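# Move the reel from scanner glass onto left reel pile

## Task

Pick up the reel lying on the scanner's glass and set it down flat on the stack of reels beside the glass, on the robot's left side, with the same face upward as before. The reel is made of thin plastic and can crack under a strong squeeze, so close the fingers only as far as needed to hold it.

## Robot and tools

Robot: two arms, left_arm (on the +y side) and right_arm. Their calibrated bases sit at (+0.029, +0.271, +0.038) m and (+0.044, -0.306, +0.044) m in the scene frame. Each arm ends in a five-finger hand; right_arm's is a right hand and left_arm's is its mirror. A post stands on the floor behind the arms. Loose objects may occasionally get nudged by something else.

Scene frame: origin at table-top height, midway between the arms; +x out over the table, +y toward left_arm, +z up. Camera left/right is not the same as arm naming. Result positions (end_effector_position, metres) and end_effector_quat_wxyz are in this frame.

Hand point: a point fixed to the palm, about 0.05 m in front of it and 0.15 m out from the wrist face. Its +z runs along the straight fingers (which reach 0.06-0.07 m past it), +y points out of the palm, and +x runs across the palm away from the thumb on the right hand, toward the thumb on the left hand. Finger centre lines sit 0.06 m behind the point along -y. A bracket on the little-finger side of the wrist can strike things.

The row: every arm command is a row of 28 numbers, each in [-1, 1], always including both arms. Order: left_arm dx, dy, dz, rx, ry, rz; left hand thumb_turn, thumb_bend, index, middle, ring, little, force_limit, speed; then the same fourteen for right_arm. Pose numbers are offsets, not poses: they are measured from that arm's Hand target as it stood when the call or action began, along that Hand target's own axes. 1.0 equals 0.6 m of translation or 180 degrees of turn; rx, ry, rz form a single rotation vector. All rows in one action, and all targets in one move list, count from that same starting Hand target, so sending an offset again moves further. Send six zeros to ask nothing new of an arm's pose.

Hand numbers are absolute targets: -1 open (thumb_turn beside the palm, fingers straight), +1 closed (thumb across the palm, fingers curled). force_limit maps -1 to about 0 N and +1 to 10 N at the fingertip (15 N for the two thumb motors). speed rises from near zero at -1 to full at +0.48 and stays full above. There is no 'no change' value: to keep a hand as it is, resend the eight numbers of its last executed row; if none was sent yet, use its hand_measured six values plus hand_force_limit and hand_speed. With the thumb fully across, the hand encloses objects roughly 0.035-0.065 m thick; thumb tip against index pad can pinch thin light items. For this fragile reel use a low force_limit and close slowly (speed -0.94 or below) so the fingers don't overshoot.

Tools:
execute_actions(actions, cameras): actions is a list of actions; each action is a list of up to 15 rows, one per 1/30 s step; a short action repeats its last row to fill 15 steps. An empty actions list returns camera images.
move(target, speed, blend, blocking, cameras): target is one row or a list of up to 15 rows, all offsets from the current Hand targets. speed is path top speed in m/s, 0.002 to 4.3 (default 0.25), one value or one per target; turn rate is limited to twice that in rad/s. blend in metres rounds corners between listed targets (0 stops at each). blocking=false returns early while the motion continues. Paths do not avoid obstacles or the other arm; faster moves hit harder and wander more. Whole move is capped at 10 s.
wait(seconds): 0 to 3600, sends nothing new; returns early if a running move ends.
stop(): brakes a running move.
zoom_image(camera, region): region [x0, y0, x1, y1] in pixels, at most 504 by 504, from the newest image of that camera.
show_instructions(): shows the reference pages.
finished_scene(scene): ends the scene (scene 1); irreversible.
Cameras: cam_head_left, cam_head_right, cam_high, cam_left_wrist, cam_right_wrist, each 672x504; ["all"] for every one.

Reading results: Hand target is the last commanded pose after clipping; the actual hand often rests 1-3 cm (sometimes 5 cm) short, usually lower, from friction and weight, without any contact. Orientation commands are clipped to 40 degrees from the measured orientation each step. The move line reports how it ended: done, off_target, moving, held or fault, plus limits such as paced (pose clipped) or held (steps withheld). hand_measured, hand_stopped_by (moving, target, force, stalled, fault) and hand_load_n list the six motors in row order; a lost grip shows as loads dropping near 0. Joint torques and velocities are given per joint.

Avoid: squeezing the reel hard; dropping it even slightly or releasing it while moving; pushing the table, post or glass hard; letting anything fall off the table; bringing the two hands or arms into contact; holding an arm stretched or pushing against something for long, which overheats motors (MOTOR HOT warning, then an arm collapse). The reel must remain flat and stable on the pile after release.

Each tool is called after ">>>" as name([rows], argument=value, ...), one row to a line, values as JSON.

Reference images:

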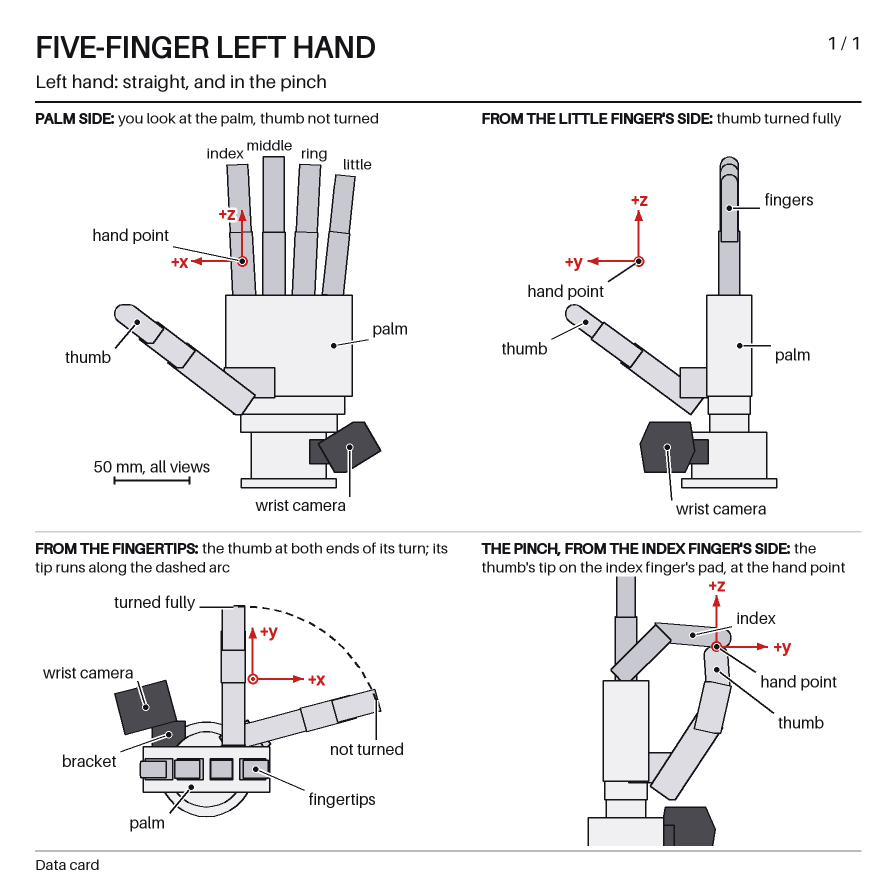

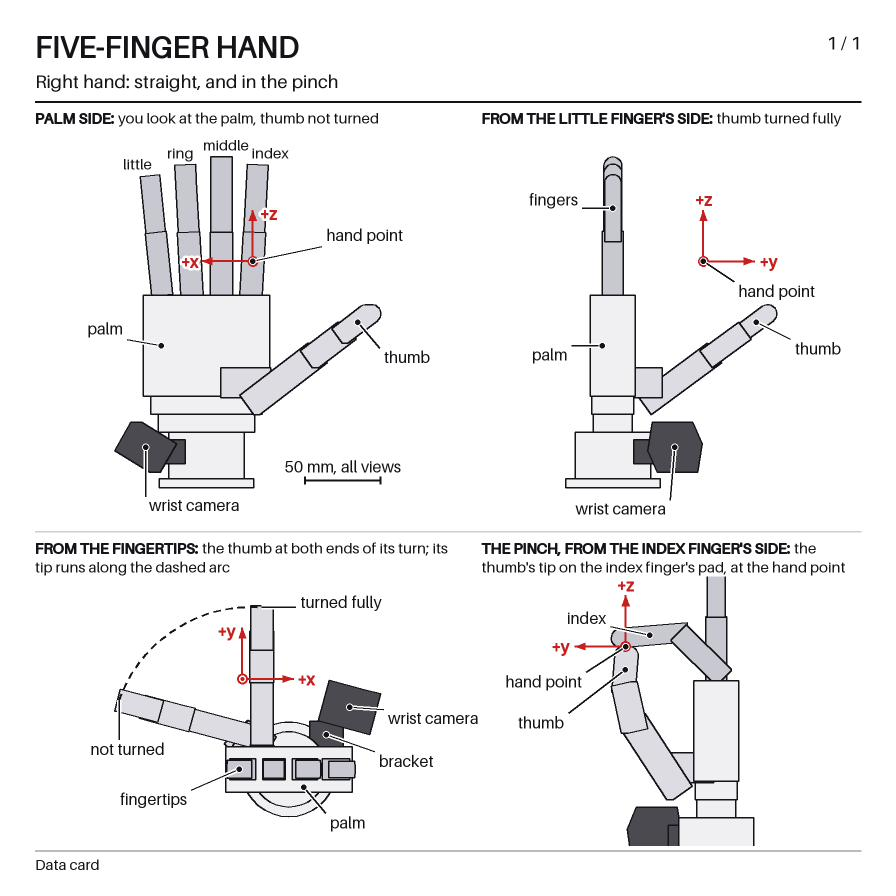

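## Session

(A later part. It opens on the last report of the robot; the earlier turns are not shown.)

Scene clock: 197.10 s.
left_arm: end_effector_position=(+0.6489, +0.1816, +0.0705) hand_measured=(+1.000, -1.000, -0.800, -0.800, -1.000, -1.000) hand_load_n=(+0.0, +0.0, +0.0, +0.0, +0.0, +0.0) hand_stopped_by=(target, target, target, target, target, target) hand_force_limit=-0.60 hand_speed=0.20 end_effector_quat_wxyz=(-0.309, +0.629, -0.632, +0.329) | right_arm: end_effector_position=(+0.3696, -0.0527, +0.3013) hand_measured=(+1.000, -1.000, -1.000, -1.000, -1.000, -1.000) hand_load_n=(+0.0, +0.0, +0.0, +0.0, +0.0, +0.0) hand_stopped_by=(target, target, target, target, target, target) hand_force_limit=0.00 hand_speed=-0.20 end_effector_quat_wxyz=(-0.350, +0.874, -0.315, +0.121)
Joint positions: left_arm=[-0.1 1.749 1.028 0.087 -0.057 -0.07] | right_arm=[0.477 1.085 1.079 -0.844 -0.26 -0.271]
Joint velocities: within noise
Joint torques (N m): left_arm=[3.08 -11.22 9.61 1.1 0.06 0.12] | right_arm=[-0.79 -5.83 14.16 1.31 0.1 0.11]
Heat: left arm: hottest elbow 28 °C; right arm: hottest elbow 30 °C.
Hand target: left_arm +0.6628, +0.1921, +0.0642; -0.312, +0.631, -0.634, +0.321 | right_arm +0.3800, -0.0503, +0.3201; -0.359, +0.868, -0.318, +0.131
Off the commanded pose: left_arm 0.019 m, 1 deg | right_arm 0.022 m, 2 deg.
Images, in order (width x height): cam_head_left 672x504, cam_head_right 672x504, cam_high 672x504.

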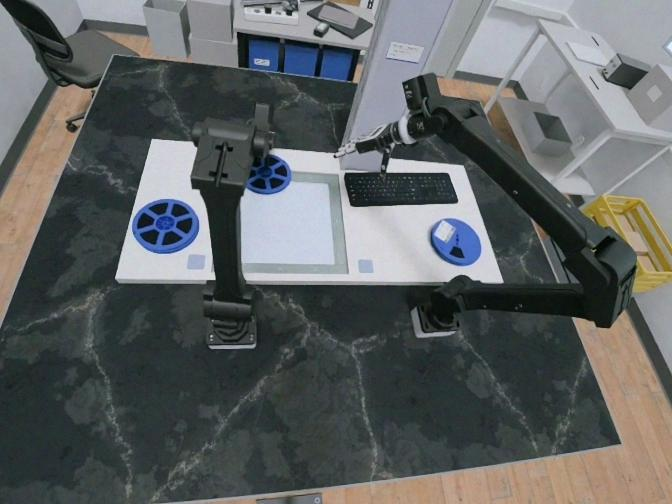

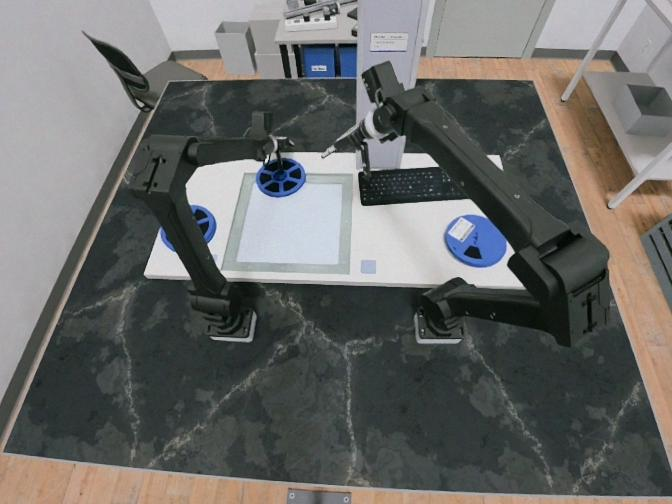

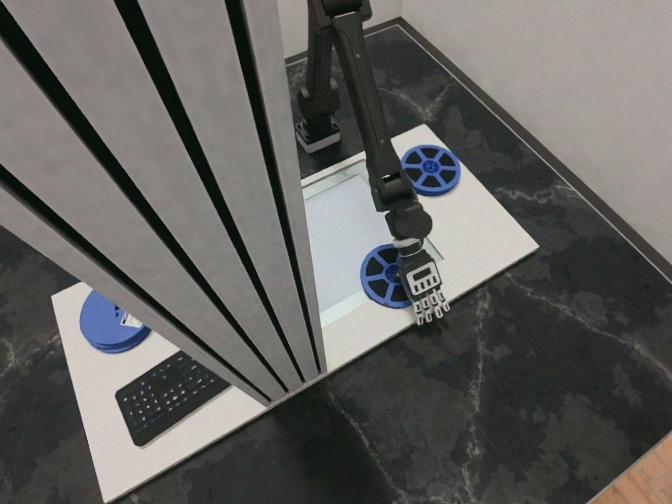

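>>> move(target=[0,-0.0667,0.0933,0,0,0,1,-1,-0.8,-0.8,-1,-1,-0.6,0.2,0,0,0,0,0,0,1,-1,-1,-1,-1,-1,0,-0.2], speed=0.04, cameras=["cam_right_wrist","cam_left_wrist","cam_high","cam_head_right"])

>>> zoom_image(camera="cam_head_right", region=[220, 130, 340, 230])

>>> zoom_image(camera="cam_high", region=[340, 220, 480, 350])

Scene clock: 199.53 s.
left_arm: end_effector_position=(+0.7202, +0.1799, +0.0726) hand_measured=(+1.000, -1.000, -0.800, -0.800, -1.000, -1.000) hand_load_n=(-0.5, +0.0, +0.0, +0.0, -0.5, +0.0) hand_stopped_by=(target, target, target, target, target, target) hand_force_limit=-0.60 hand_speed=0.20 end_effector_quat_wxyz=(-0.311, +0.628, -0.631, +0.331) | right_arm: end_effector_position=(+0.3696, -0.0527, +0.3013) hand_measured=(+1.000, -1.000, -1.000, -1.000, -1.000, -1.000) hand_load_n=(+0.0, +0.0, +0.0, +0.0, +0.0, +0.0) hand_stopped_by=(target, target, target, target, target, target) hand_force_limit=0.00 hand_speed=-0.20 end_effector_quat_wxyz=(-0.350, +0.874, -0.315, +0.121)
Joint positions: left_arm=[-0.09 1.893 1.253 0.012 -0.05 -0.064] | right_arm=[0.477 1.085 1.079 -0.844 -0.26 -0.271]
Joint torques (N m): left_arm=[3.08 -13.8 9.81 0.95 0.08 0.13] | right_arm=[-0.79 -5.83 14.17 1.31 0.09 0.11]
Heat: left arm: hottest elbow 28 °C; right arm: hottest elbow 30 °C.
Hand target: left_arm +0.7315, +0.1913, +0.0625; -0.312, +0.631, -0.634, +0.321 | right_arm +0.3800, -0.0503, +0.3201; -0.359, +0.868, -0.318, +0.131
Off the commanded pose: left_arm 0.019 m, 1 deg | right_arm 0.022 m, 2 deg.
move: off_target (left_arm)
Images, in order (width x height): cam_head_right 672x504, cam_high 672x504, cam_left_wrist 672x504, cam_right_wrist 672x504.

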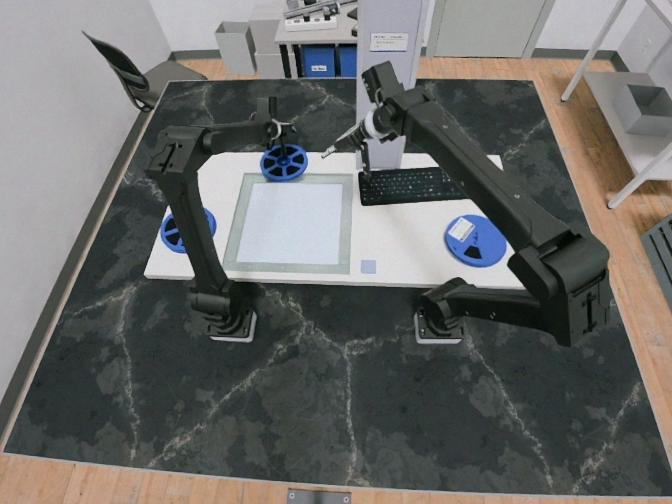

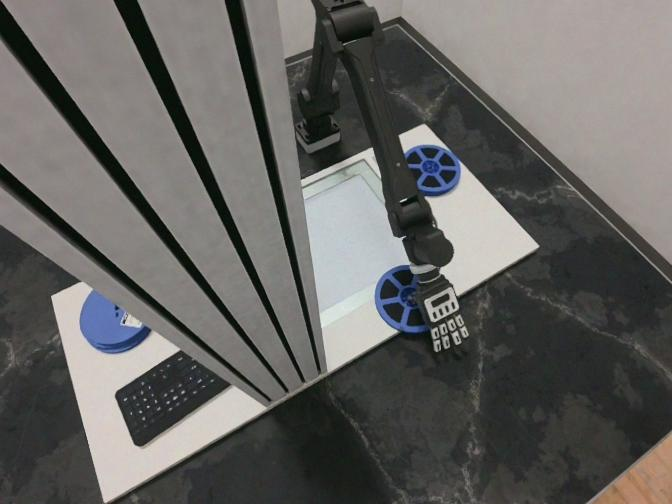

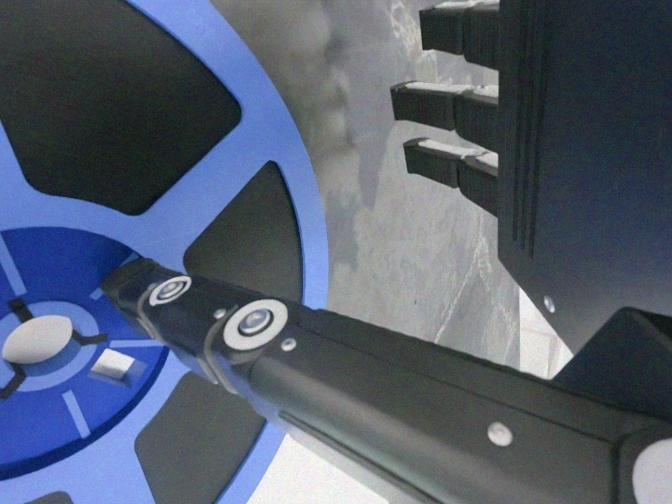

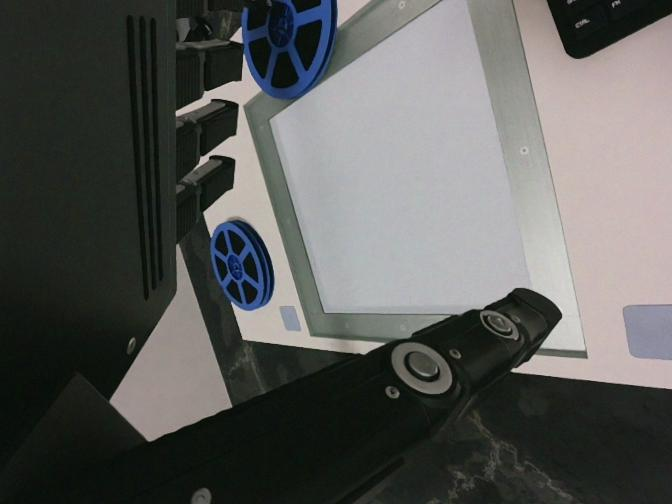

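Scaled by 4.200 from the camera's image (finer frame: 960x720).

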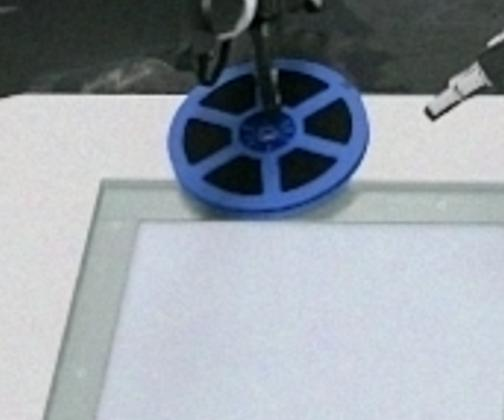

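Scaled by 3.600 from the camera's image (finer frame: 960x720).

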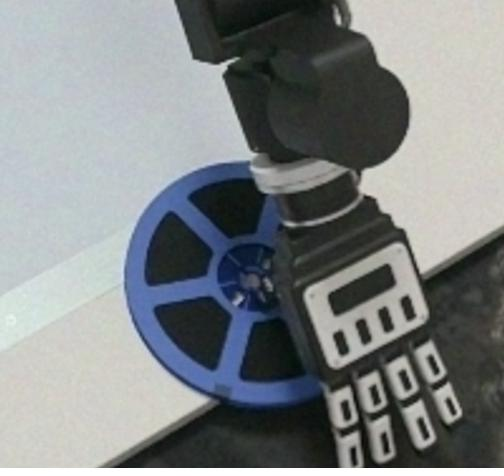

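>>> move([
  [0.0133,-0.1268,-0.0948,0,0,0,1,-1,-0.8,-0.8,-1,-1,-0.6,0.2,0,0,0,0,0,0,1,-1,-1,-1,-1,-1,0,-0.2],
  [0.03,-0.1861,-0.0434,-0.251,0,0,1,-1,0,0,0,0,-0.4,0.2,0,0,0,0,0,0,1,-1,-1,-1,-1,-1,0,-0.2],
], speed=0.12, cameras=["all"])

>>> zoom_image(camera="cam_head_right", region=[220, 90, 340, 210])

Scene clock: 207.43 s.
left_arm: end_effector_position=(+0.7689, +0.1649, +0.1505) hand_measured=(+1.000, -1.000, +0.000, +0.000, +0.000, +0.000) hand_load_n=(+0.0, +0.0, +0.0, +0.0, +0.0, +0.0) hand_stopped_by=(target, target, target, target, target, target) hand_force_limit=-0.40 hand_speed=0.20 end_effector_quat_wxyz=(-0.072, +0.696, -0.709, +0.085) | right_arm: end_effector_position=(+0.3696, -0.0527, +0.3013) hand_measured=(+1.000, -1.000, -1.000, -1.000, -1.000, -1.000) hand_load_n=(+0.0, +0.0, +0.0, +0.0, +0.0, +0.0) hand_stopped_by=(target, target, target, target, target, target) hand_force_limit=0.00 hand_speed=-0.20 end_effector_quat_wxyz=(-0.350, +0.874, -0.315, +0.121)
Joint positions: left_arm=[-0.09 2.58 2.878 -1.646 0 -0.076] | right_arm=[0.477 1.085 1.079 -0.844 -0.26 -0.271]
Joint torques (N m): left_arm=[2.78 -24.29 11.25 0.14 0.15 -0.18] | right_arm=[-0.85 -5.83 14.16 1.31 0.09 0.11]
Heat: left arm: hottest elbow 28 °C; right arm: hottest elbow 31 °C.
Hand target: left_arm +0.7774, +0.1738, +0.1680; -0.046, +0.702, -0.709, +0.053 | right_arm +0.3800, -0.0503, +0.3201; -0.359, +0.868, -0.318, +0.131
Off the commanded pose: left_arm 0.021 m, 5 deg | right_arm 0.022 m, 2 deg.
elbow stopped short (left arm): the move would have taken joint 3 (elbow) straighter than the controller allows.
move: off_target (left_arm); target 2's new numbers were sent with left_arm's hand 0.021 m and 5 deg from that target

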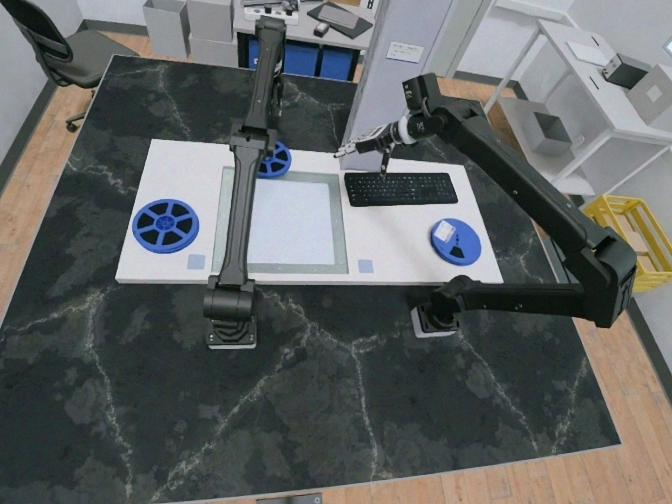

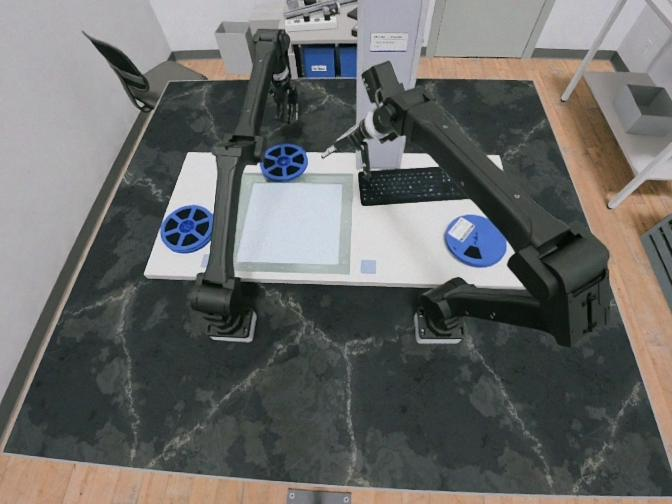

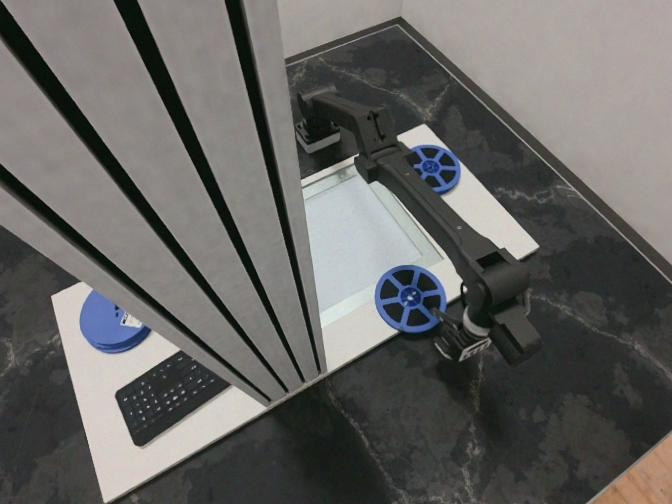

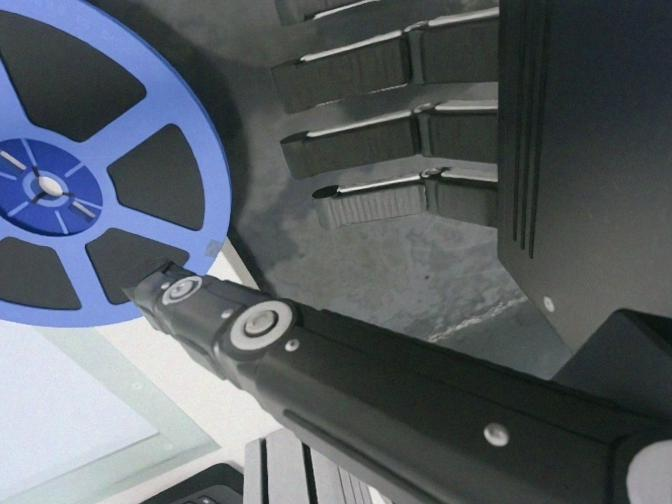

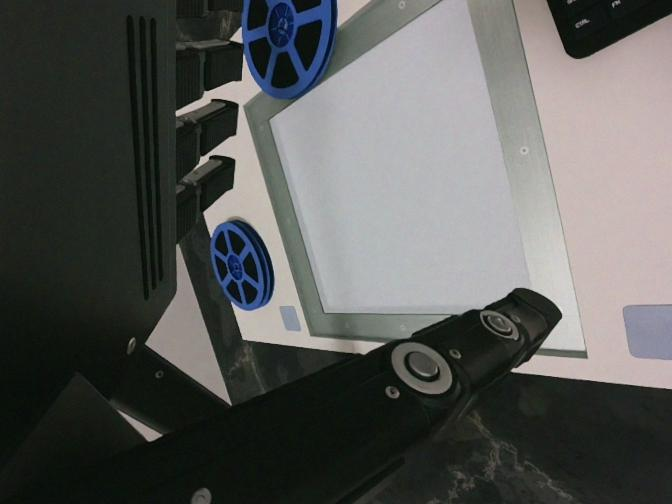

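Scaled by 4.200 from the camera's image (finer frame: 960x720).

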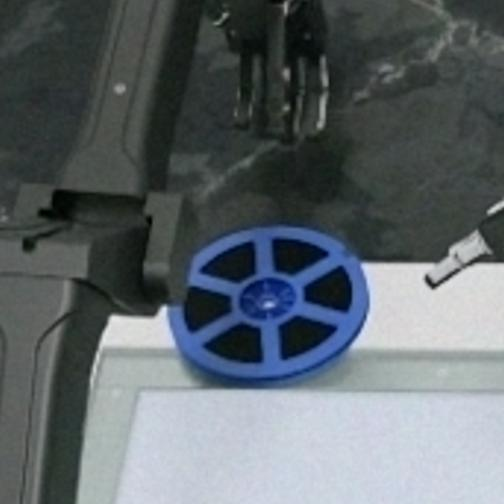

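>>> move(target=[0,0.028,0.123,-0.011,0,0,1,-1,0,0,0,0,-0.4,0.2,0,0,0,0,0,0,1,-1,-1,-1,-1,-1,0,-0.2], speed=0.08, cameras=["cam_head_right","cam_left_wrist","cam_high"])

>>> zoom_image(camera="cam_head_right", region=[220, 90, 340, 210])

>>> zoom_image(camera="cam_high", region=[360, 230, 500, 370])

Scene clock: 209.13 s.
left_arm: end_effector_position=(+0.7624, +0.1655, +0.0781) hand_measured=(+1.000, -1.000, +0.000, +0.000, +0.000, +0.000) hand_load_n=(+0.0, +0.0, +0.0, +0.0, +0.0, +0.0) hand_stopped_by=(target, target, target, target, target, target) hand_force_limit=-0.40 hand_speed=0.20 end_effector_quat_wxyz=(-0.038, +0.699, -0.712, +0.045) | right_arm: end_effector_position=(+0.3696, -0.0527, +0.3013) hand_measured=(+1.000, -1.000, -1.000, -1.000, -1.000, -1.000) hand_load_n=(+0.0, +0.0, +0.0, +0.0, +0.0, +0.0) hand_stopped_by=(target, target, target, target, target, target) hand_force_limit=0.00 hand_speed=-0.20 end_effector_quat_wxyz=(-0.350, +0.874, -0.315, +0.121)
Joint positions: left_arm=[-0.09 2.682 2.881 -1.651 0 -0.076] | right_arm=[0.477 1.085 1.079 -0.844 -0.26 -0.271]
Joint torques (N m): left_arm=[2.61 -24.47 11.04 -0.02 0.16 -0.1] | right_arm=[-0.79 -5.83 14.17 1.31 0.09 0.11]
Heat: left arm: hottest elbow 28 °C; right arm: hottest elbow 31 °C.
Hand target: left_arm +0.7710, +0.1732, +0.0925; -0.034, +0.703, -0.709, +0.041 | right_arm +0.3800, -0.0503, +0.3201; -0.359, +0.868, -0.318, +0.131
Off the commanded pose: left_arm 0.018 m, 1 deg | right_arm 0.022 m, 2 deg.
elbow stopped short (left arm): the move would have taken joint 3 (elbow) straighter than the controller allows.
move: off_target (left_arm)
Images, in order (width x height): cam_head_right 672x504, cam_high 672x504, cam_left_wrist 672x504.

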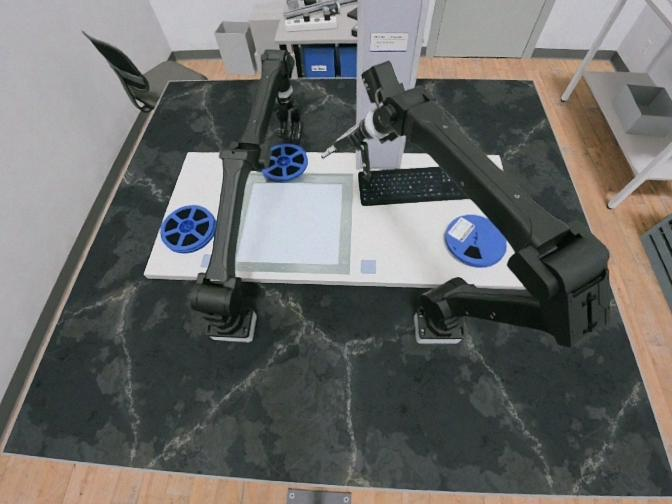

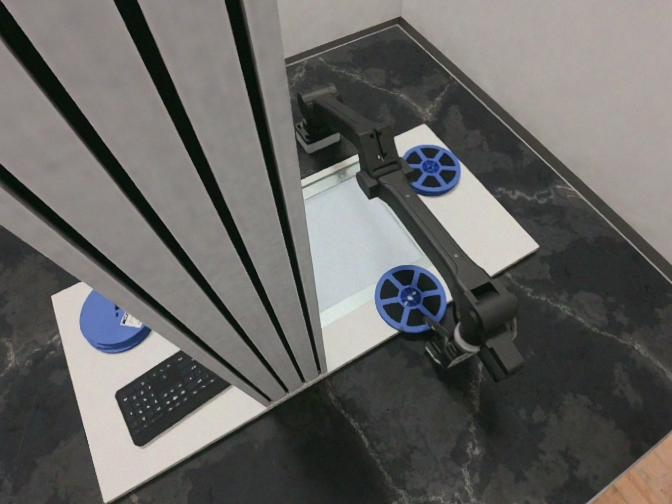

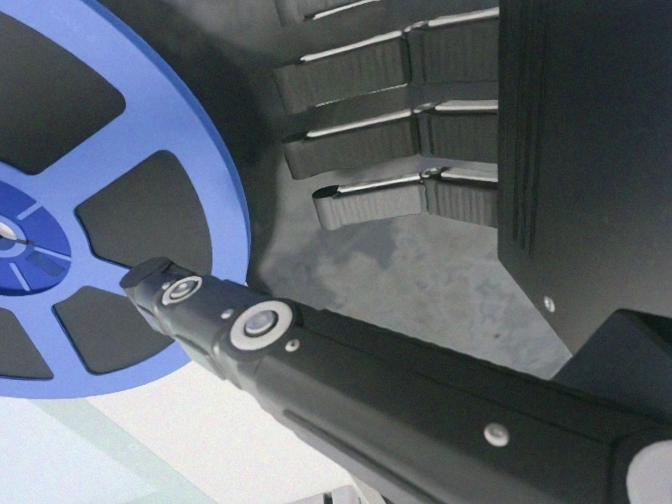

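Scaled by 4.200 from the camera's image (finer frame: 960x720).

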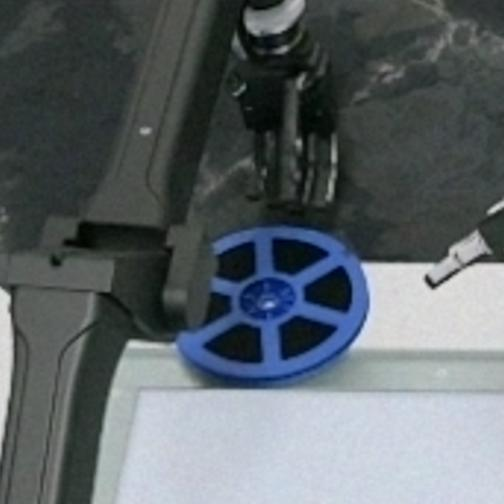

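Scaled by 3.600 from the camera's image (finer frame: 960x720).

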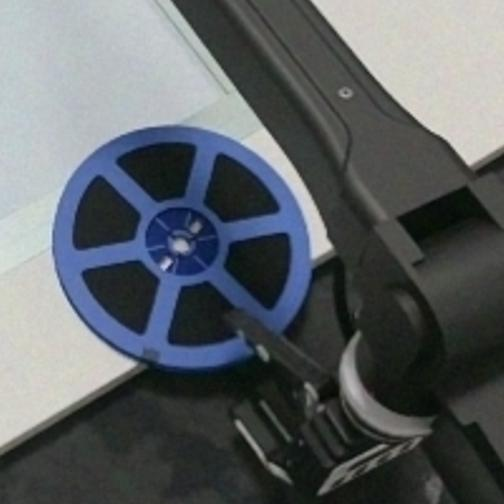

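>>> move(target=[-0.0233,0.0157,0.0528,0,0,0,1,-1,0,0,0,0,-0.4,0.2,0,0,0,0,0,0,1,-1,-1,-1,-1,-1,0,-0.2], speed=0.06, cameras=["cam_head_right","cam_left_wrist","cam_high"])

>>> zoom_image(camera="cam_head_right", region=[220, 90, 340, 210])

>>> zoom_image(camera="cam_high", region=[360, 230, 500, 370])

Scene clock: 210.97 s.
left_arm: end_effector_position=(+0.7623, +0.1779, +0.0678) hand_measured=(+1.000, -1.000, +0.000, +0.000, +0.000, +0.000) hand_load_n=(+0.0, +0.0, +0.0, +0.0, +0.0, +0.0) hand_stopped_by=(target, target, target, target, target, target) hand_force_limit=-0.40 hand_speed=0.20 end_effector_quat_wxyz=(-0.034, +0.703, -0.710, +0.040) | right_arm: end_effector_position=(+0.3696, -0.0527, +0.3013) hand_measured=(+1.000, -1.000, -1.000, -1.000, -1.000, -1.000) hand_load_n=(+0.0, +0.0, +0.0, +0.0, +0.0, +0.0) hand_stopped_by=(target, target, target, target, target, target) hand_force_limit=0.00 hand_speed=-0.20 end_effector_quat_wxyz=(-0.350, +0.874, -0.315, +0.121)
Joint positions: left_arm=[-0.074 2.692 2.873 -1.647 0.001 -0.068] | right_arm=[0.477 1.085 1.079 -0.844 -0.26 -0.271]
Joint torques (N m): left_arm=[2.67 -24.53 7.09 0.8 0.16 0.05] | right_arm=[-0.79 -5.83 14.16 1.31 0.09 0.11]
Heat: left arm: hottest elbow 28 °C; right arm: hottest elbow 31 °C.
Hand target: left_arm +0.7651, +0.1869, +0.0598; -0.034, +0.703, -0.709, +0.041 | right_arm +0.3800, -0.0503, +0.3201; -0.359, +0.868, -0.318, +0.131
Off the commanded pose: left_arm 0.012 m, 0 deg | right_arm 0.022 m, 2 deg.
move: off_target (left_arm)
Images, in order (width x height): cam_head_right 672x504, cam_high 672x504, cam_left_wrist 672x504.

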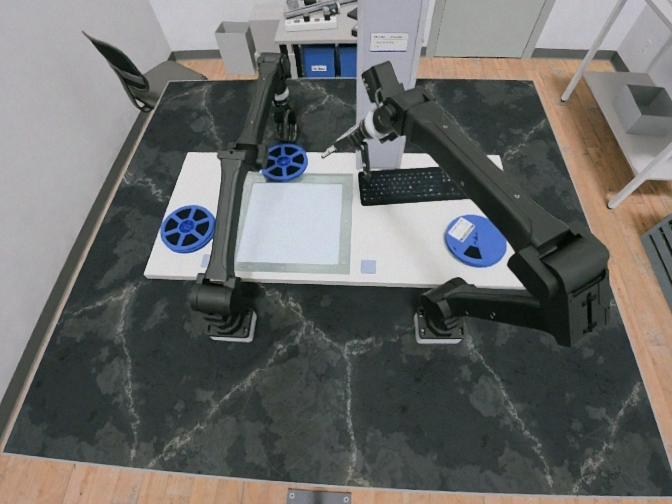

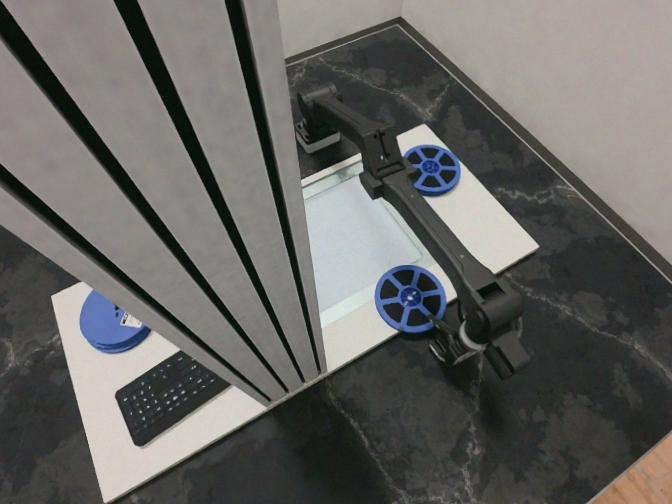

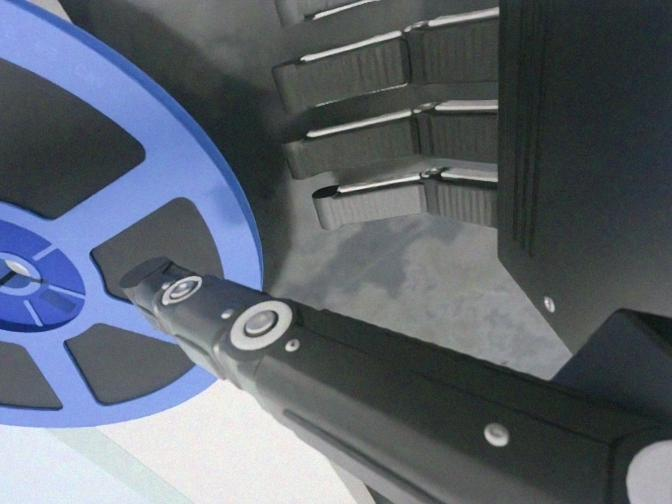

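Scaled by 4.200 from the camera's image (finer frame: 960x720).

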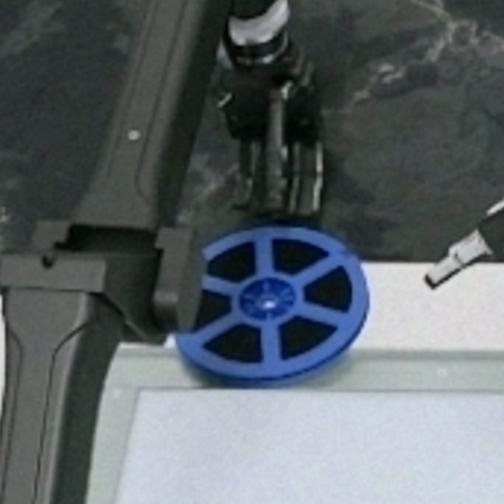

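Scaled by 3.600 from the camera's image (finer frame: 960x720).

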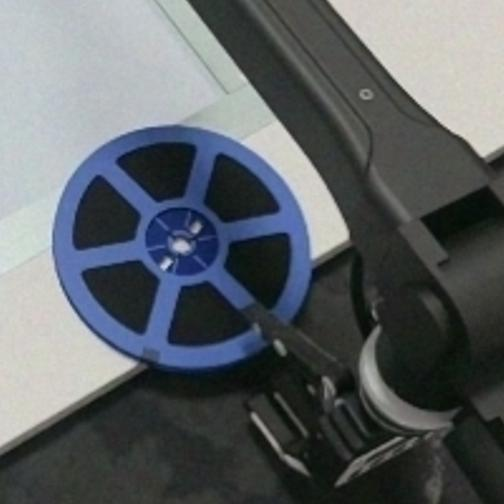

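>>> move(target=[0,0,0,0,0,0,1,-1,0,0,0,0,-0.4,0.2,0.18,0.0117,0.2592,0.0816,0.149,0.1143,1,-1,-1,-1,-1,-1,0,-0.2], speed=0.2, cameras=["cam_head_right","cam_right_wrist","cam_high"])

>>> zoom_image(camera="cam_right_wrist", region=[220, 80, 560, 300])

Scene clock: 214.07 s.
left_arm: end_effector_position=(+0.7623, +0.1779, +0.0678) hand_measured=(+1.000, -1.000, +0.000, +0.000, +0.000, +0.000) hand_load_n=(+0.0, +0.0, +0.0, +0.0, +0.0, +0.5) hand_stopped_by=(target, target, target, target, target, target) hand_force_limit=-0.40 hand_speed=0.20 end_effector_quat_wxyz=(-0.034, +0.703, -0.710, +0.040) | right_arm: end_effector_position=(+0.5191, -0.0448, +0.2025) hand_measured=(+1.000, -1.000, -1.000, -1.000, -1.000, -1.000) hand_load_n=(+0.0, +0.0, +0.0, +0.0, +0.0, -3.5) hand_stopped_by=(target, target, target, target, target, target) hand_force_limit=0.00 hand_speed=-0.20 end_effector_quat_wxyz=(-0.390, +0.698, -0.523, +0.294)
Joint positions: left_arm=[-0.074 2.692 2.873 -1.647 0.001 -0.068] | right_arm=[0.47 1.328 0.885 -0.118 0.189 0.114]
Joint torques (N m): left_arm=[2.67 -24.29 7.08 0.79 0.17 0.07] | right_arm=[-0.32 -7.24 10.54 3.4 0.3 0.03]
Heat: left arm: hottest elbow 28 °C; right arm: hottest elbow 31 °C.
Hand target: left_arm +0.7651, +0.1869, +0.0598; -0.034, +0.703, -0.709, +0.041 | right_arm +0.5300, -0.0397, +0.2048; -0.400, +0.692, -0.521, +0.300
Off the commanded pose: left_arm 0.012 m, 0 deg | right_arm 0.012 m, 2 deg.
move: off_target (right_arm)
Images, in order (width x height): cam_head_right 672x504, cam_high 672x504, cam_right_wrist 672x504.

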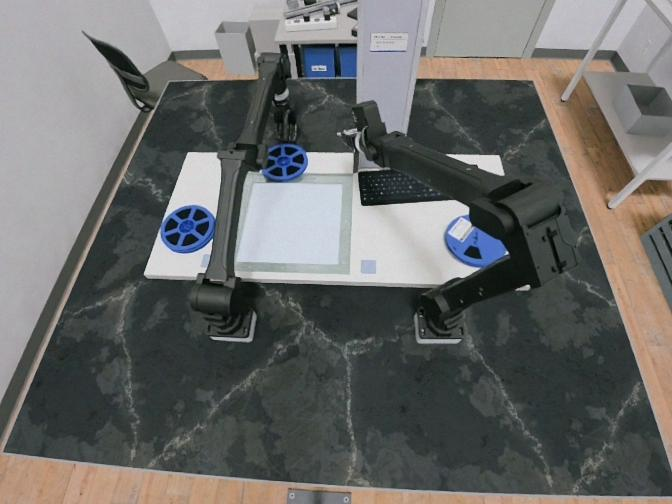

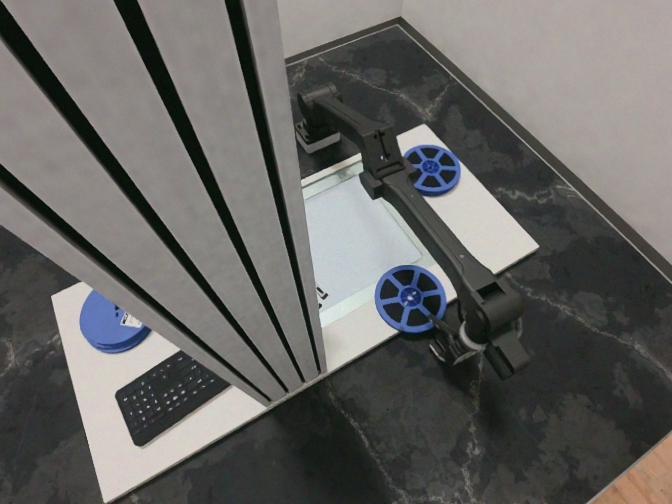

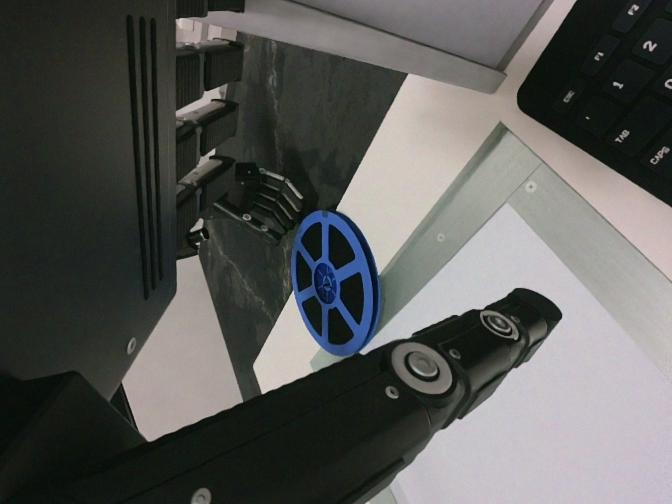

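Scaled by 1.482 from the camera's image (finer frame: 960x720).

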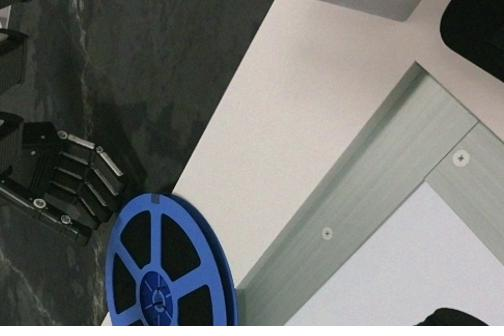

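>>> zoom_image(camera="cam_right_wrist", region=[210, 140, 400, 370])

Scaled by 2.191 from the camera's image (finer frame: 960x720).

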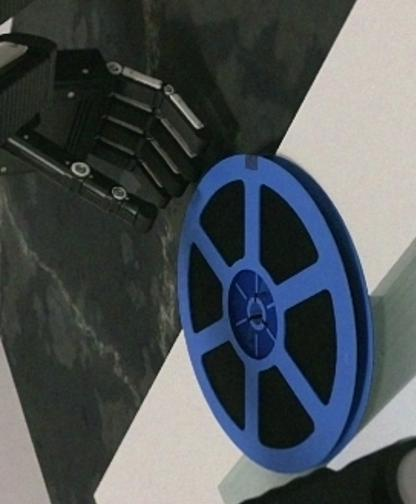

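>>> move(target=[0,0.0028,0.0265,0,0,0,1,-1,0,0,0,0,-0.4,0.2,0,0,0,0,0,0,1,-1,-1,-1,-1,-1,0,-0.2], speed=0.04, cameras=["cam_right_wrist","cam_left_wrist"])

>>> zoom_image(camera="cam_right_wrist", region=[230, 150, 350, 270])

Scene clock: 216.00 s.
left_arm: end_effector_position=(+0.7609, +0.1781, +0.0427) hand_measured=(+1.000, -1.000, +0.000, +0.000, +0.000, +0.000) hand_load_n=(+0.0, +0.0, +0.0, -3.0, +0.0, +0.0) hand_stopped_by=(target, target, target, target, target, target) hand_force_limit=-0.40 hand_speed=0.20 end_effector_quat_wxyz=(-0.029, +0.703, -0.710, +0.033) | right_arm: end_effector_position=(+0.5191, -0.0448, +0.2025) hand_measured=(+1.000, -1.000, -1.000, -1.000, -1.000, -1.000) hand_load_n=(+0.0, +0.0, +0.0, +0.0, +0.0, -3.5) hand_stopped_by=(target, target, target, target, target, target) hand_force_limit=0.00 hand_speed=-0.20 end_effector_quat_wxyz=(-0.390, +0.698, -0.523, +0.294)
Joint positions: left_arm=[-0.074 2.682 2.784 -1.585 0.001 -0.067] | right_arm=[0.47 1.328 0.885 -0.118 0.189 0.114]
Joint torques (N m): left_arm=[2.55 -25.76 6.43 0.98 0.15 0.05] | right_arm=[-0.38 -7.24 10.54 3.41 0.3 0.02]
Heat: left arm: hottest elbow 28 °C; right arm: hottest elbow 30 °C.
Hand target: left_arm +0.7651, +0.1868, +0.0437; -0.034, +0.703, -0.709, +0.041 | right_arm +0.5300, -0.0397, +0.2048; -0.400, +0.692, -0.521, +0.300
Off the commanded pose: left_arm 0.010 m, 1 deg | right_arm 0.012 m, 2 deg.
move: done
Images, in order (width x height): cam_left_wrist 672x504, cam_right_wrist 672x504.

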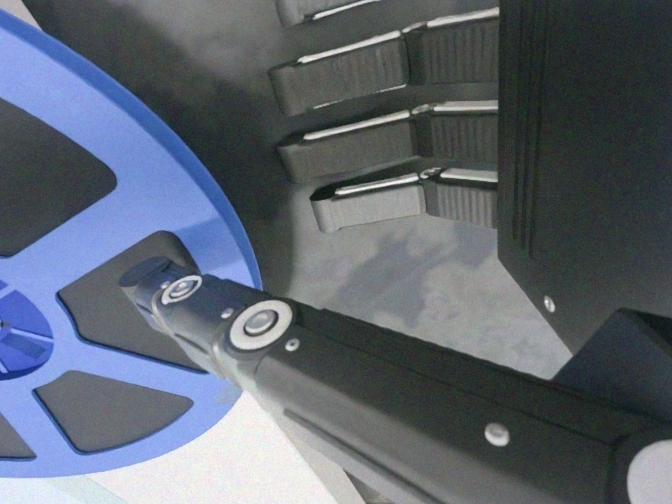

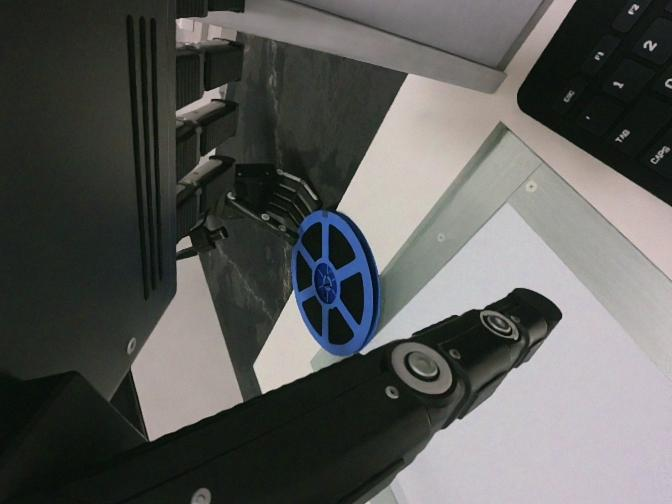

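Scaled by 4.200 from the camera's image (finer frame: 960x720).

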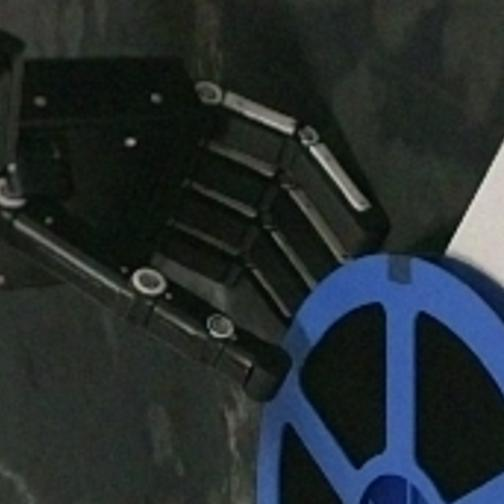

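>>> move(target=[0,0.0446,-0.0215,0,0,0,1,-1,0,0,0,0,-0.4,0.2,0,0,0,0,0,0,1,-1,-1,-1,-1,-1,0,-0.2], speed=0.04, cameras=["cam_right_wrist","cam_left_wrist"])

>>> zoom_image(camera="cam_right_wrist", region=[230, 150, 350, 270])

Scene clock: 217.50 s.
left_arm: end_effector_position=(+0.7335, +0.1802, +0.0428) hand_measured=(+1.000, -1.000, +0.000, +0.000, +0.000, +0.000) hand_load_n=(+0.0, -0.5, +0.0, -1.0, +0.0, +0.0) hand_stopped_by=(target, target, target, target, target, target) hand_force_limit=-0.40 hand_speed=0.20 end_effector_quat_wxyz=(-0.026, +0.703, -0.710, +0.031) | right_arm: end_effector_position=(+0.5191, -0.0448, +0.2025) hand_measured=(+1.000, -1.000, -1.000, -1.000, -1.000, -1.000) hand_load_n=(+0.0, +0.0, +0.0, +0.0, +0.0, -3.5) hand_stopped_by=(target, target, target, target, target, target) hand_force_limit=0.00 hand_speed=-0.20 end_effector_quat_wxyz=(-0.390, +0.698, -0.523, +0.294)
Joint positions: left_arm=[-0.074 2.493 2.418 -1.414 0.001 -0.067] | right_arm=[0.47 1.328 0.885 -0.118 0.189 0.114]
Joint torques (N m): left_arm=[2.37 -25.7 6.63 0.69 0.14 0.03] | right_arm=[-0.38 -7.24 10.54 3.43 0.3 0.02]
Heat: left arm: hottest elbow 28 °C; right arm: hottest elbow 30 °C.
Hand target: left_arm +0.7371, +0.1872, +0.0537; -0.034, +0.703, -0.709, +0.041 | right_arm +0.5300, -0.0397, +0.2048; -0.400, +0.692, -0.521, +0.300
Off the commanded pose: left_arm 0.013 m, 1 deg | right_arm 0.012 m, 2 deg.
move: off_target (left_arm)
Images, in order (width x height): cam_left_wrist 672x504, cam_right_wrist 672x504.

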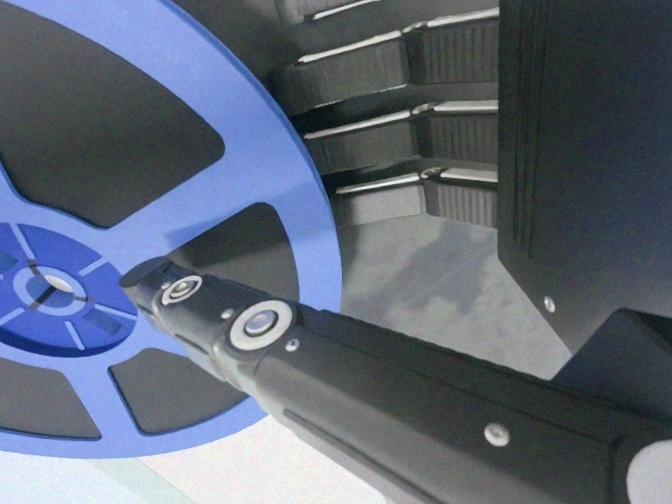

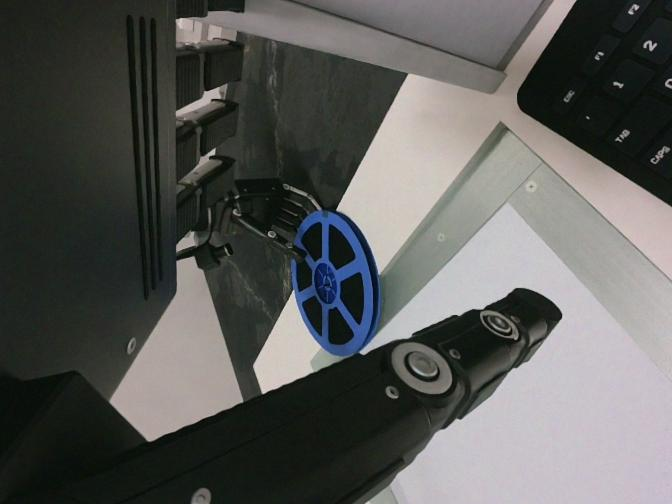

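Scaled by 4.200 from the camera's image (finer frame: 960x720).

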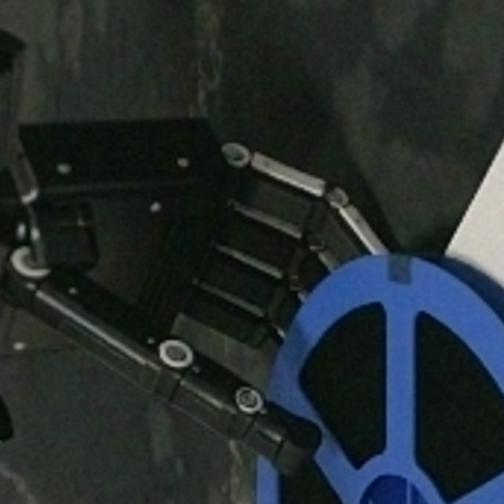

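>>> move(target=[0,0.0365,-0.0039,0,0,0,1,-1,0,0,0,0,-0.4,0.2,0,0,0,0,0,0,1,-1,-1,-1,-1,-1,0,-0.2], speed=0.04, cameras=["cam_right_wrist","cam_left_wrist"])

>>> zoom_image(camera="cam_right_wrist", region=[230, 150, 350, 270])

Scene clock: 218.63 s.
left_arm: end_effector_position=(+0.7124, +0.1819, +0.0423) hand_measured=(+1.000, -1.000, +0.000, +0.000, +0.000, +0.000) hand_load_n=(+0.0, +0.0, +0.0, -0.5, +0.0, +0.0) hand_stopped_by=(target, target, target, target, target, target) hand_force_limit=-0.40 hand_speed=0.20 end_effector_quat_wxyz=(-0.027, +0.703, -0.710, +0.031) | right_arm: end_effector_position=(+0.5191, -0.0448, +0.2025) hand_measured=(+1.000, -1.000, -1.000, -1.000, -1.000, -1.000) hand_load_n=(+0.5, +0.0, +0.0, +0.0, +0.0, -3.0) hand_stopped_by=(target, target, target, target, target, target) hand_force_limit=0.00 hand_speed=-0.20 end_effector_quat_wxyz=(-0.390, +0.698, -0.523, +0.294)
Joint positions: left_arm=[-0.074 2.4 2.241 -1.33 0.001 -0.067] | right_arm=[0.47 1.328 0.885 -0.118 0.189 0.114]
Joint torques (N m): left_arm=[2.32 -24.76 6.54 0.62 0.13 0.01] | right_arm=[-0.32 -7.24 10.54 3.41 0.3 0.02]
Heat: left arm: hottest elbow 28 °C; right arm: hottest elbow 30 °C.
Hand target: left_arm +0.7152, +0.1874, +0.0538; -0.034, +0.703, -0.709, +0.041 | right_arm +0.5300, -0.0397, +0.2048; -0.400, +0.692, -0.521, +0.300
Off the commanded pose: left_arm 0.013 m, 1 deg | right_arm 0.012 m, 2 deg.
move: off_target (left_arm)
Images, in order (width x height): cam_left_wrist 672x504, cam_right_wrist 672x504.

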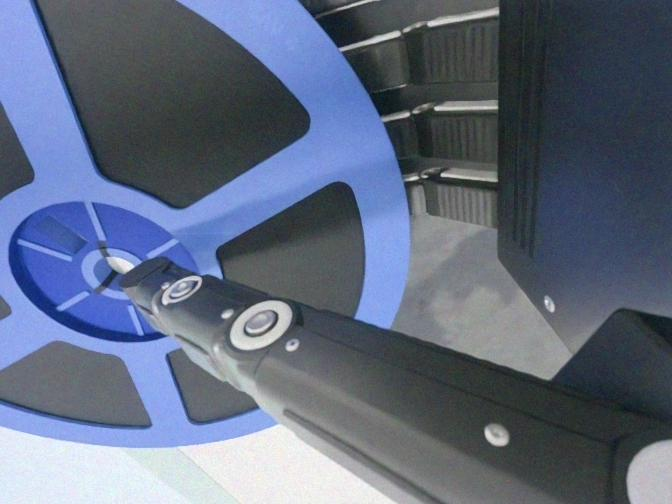

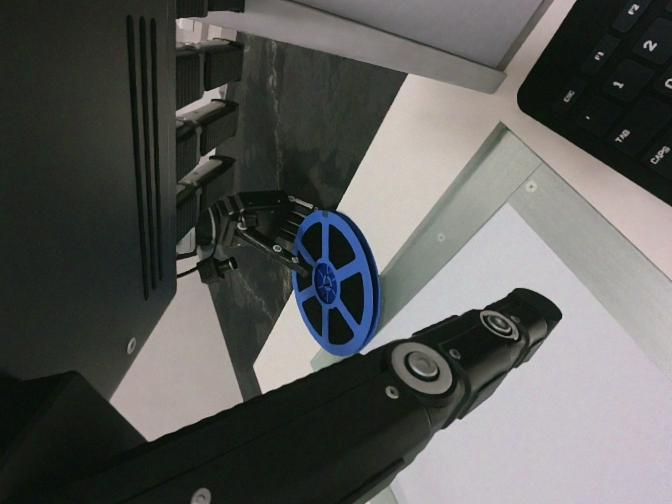

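Scaled by 4.200 from the camera's image (finer frame: 960x720).

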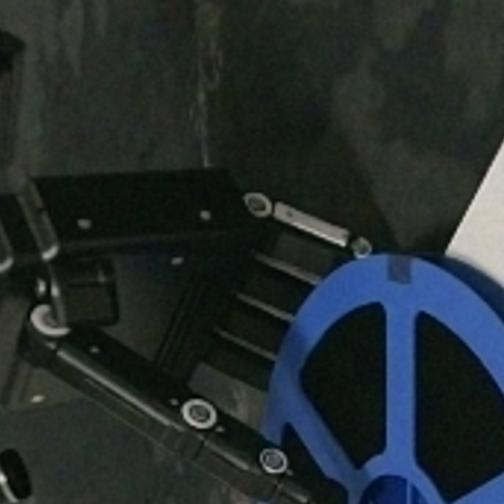

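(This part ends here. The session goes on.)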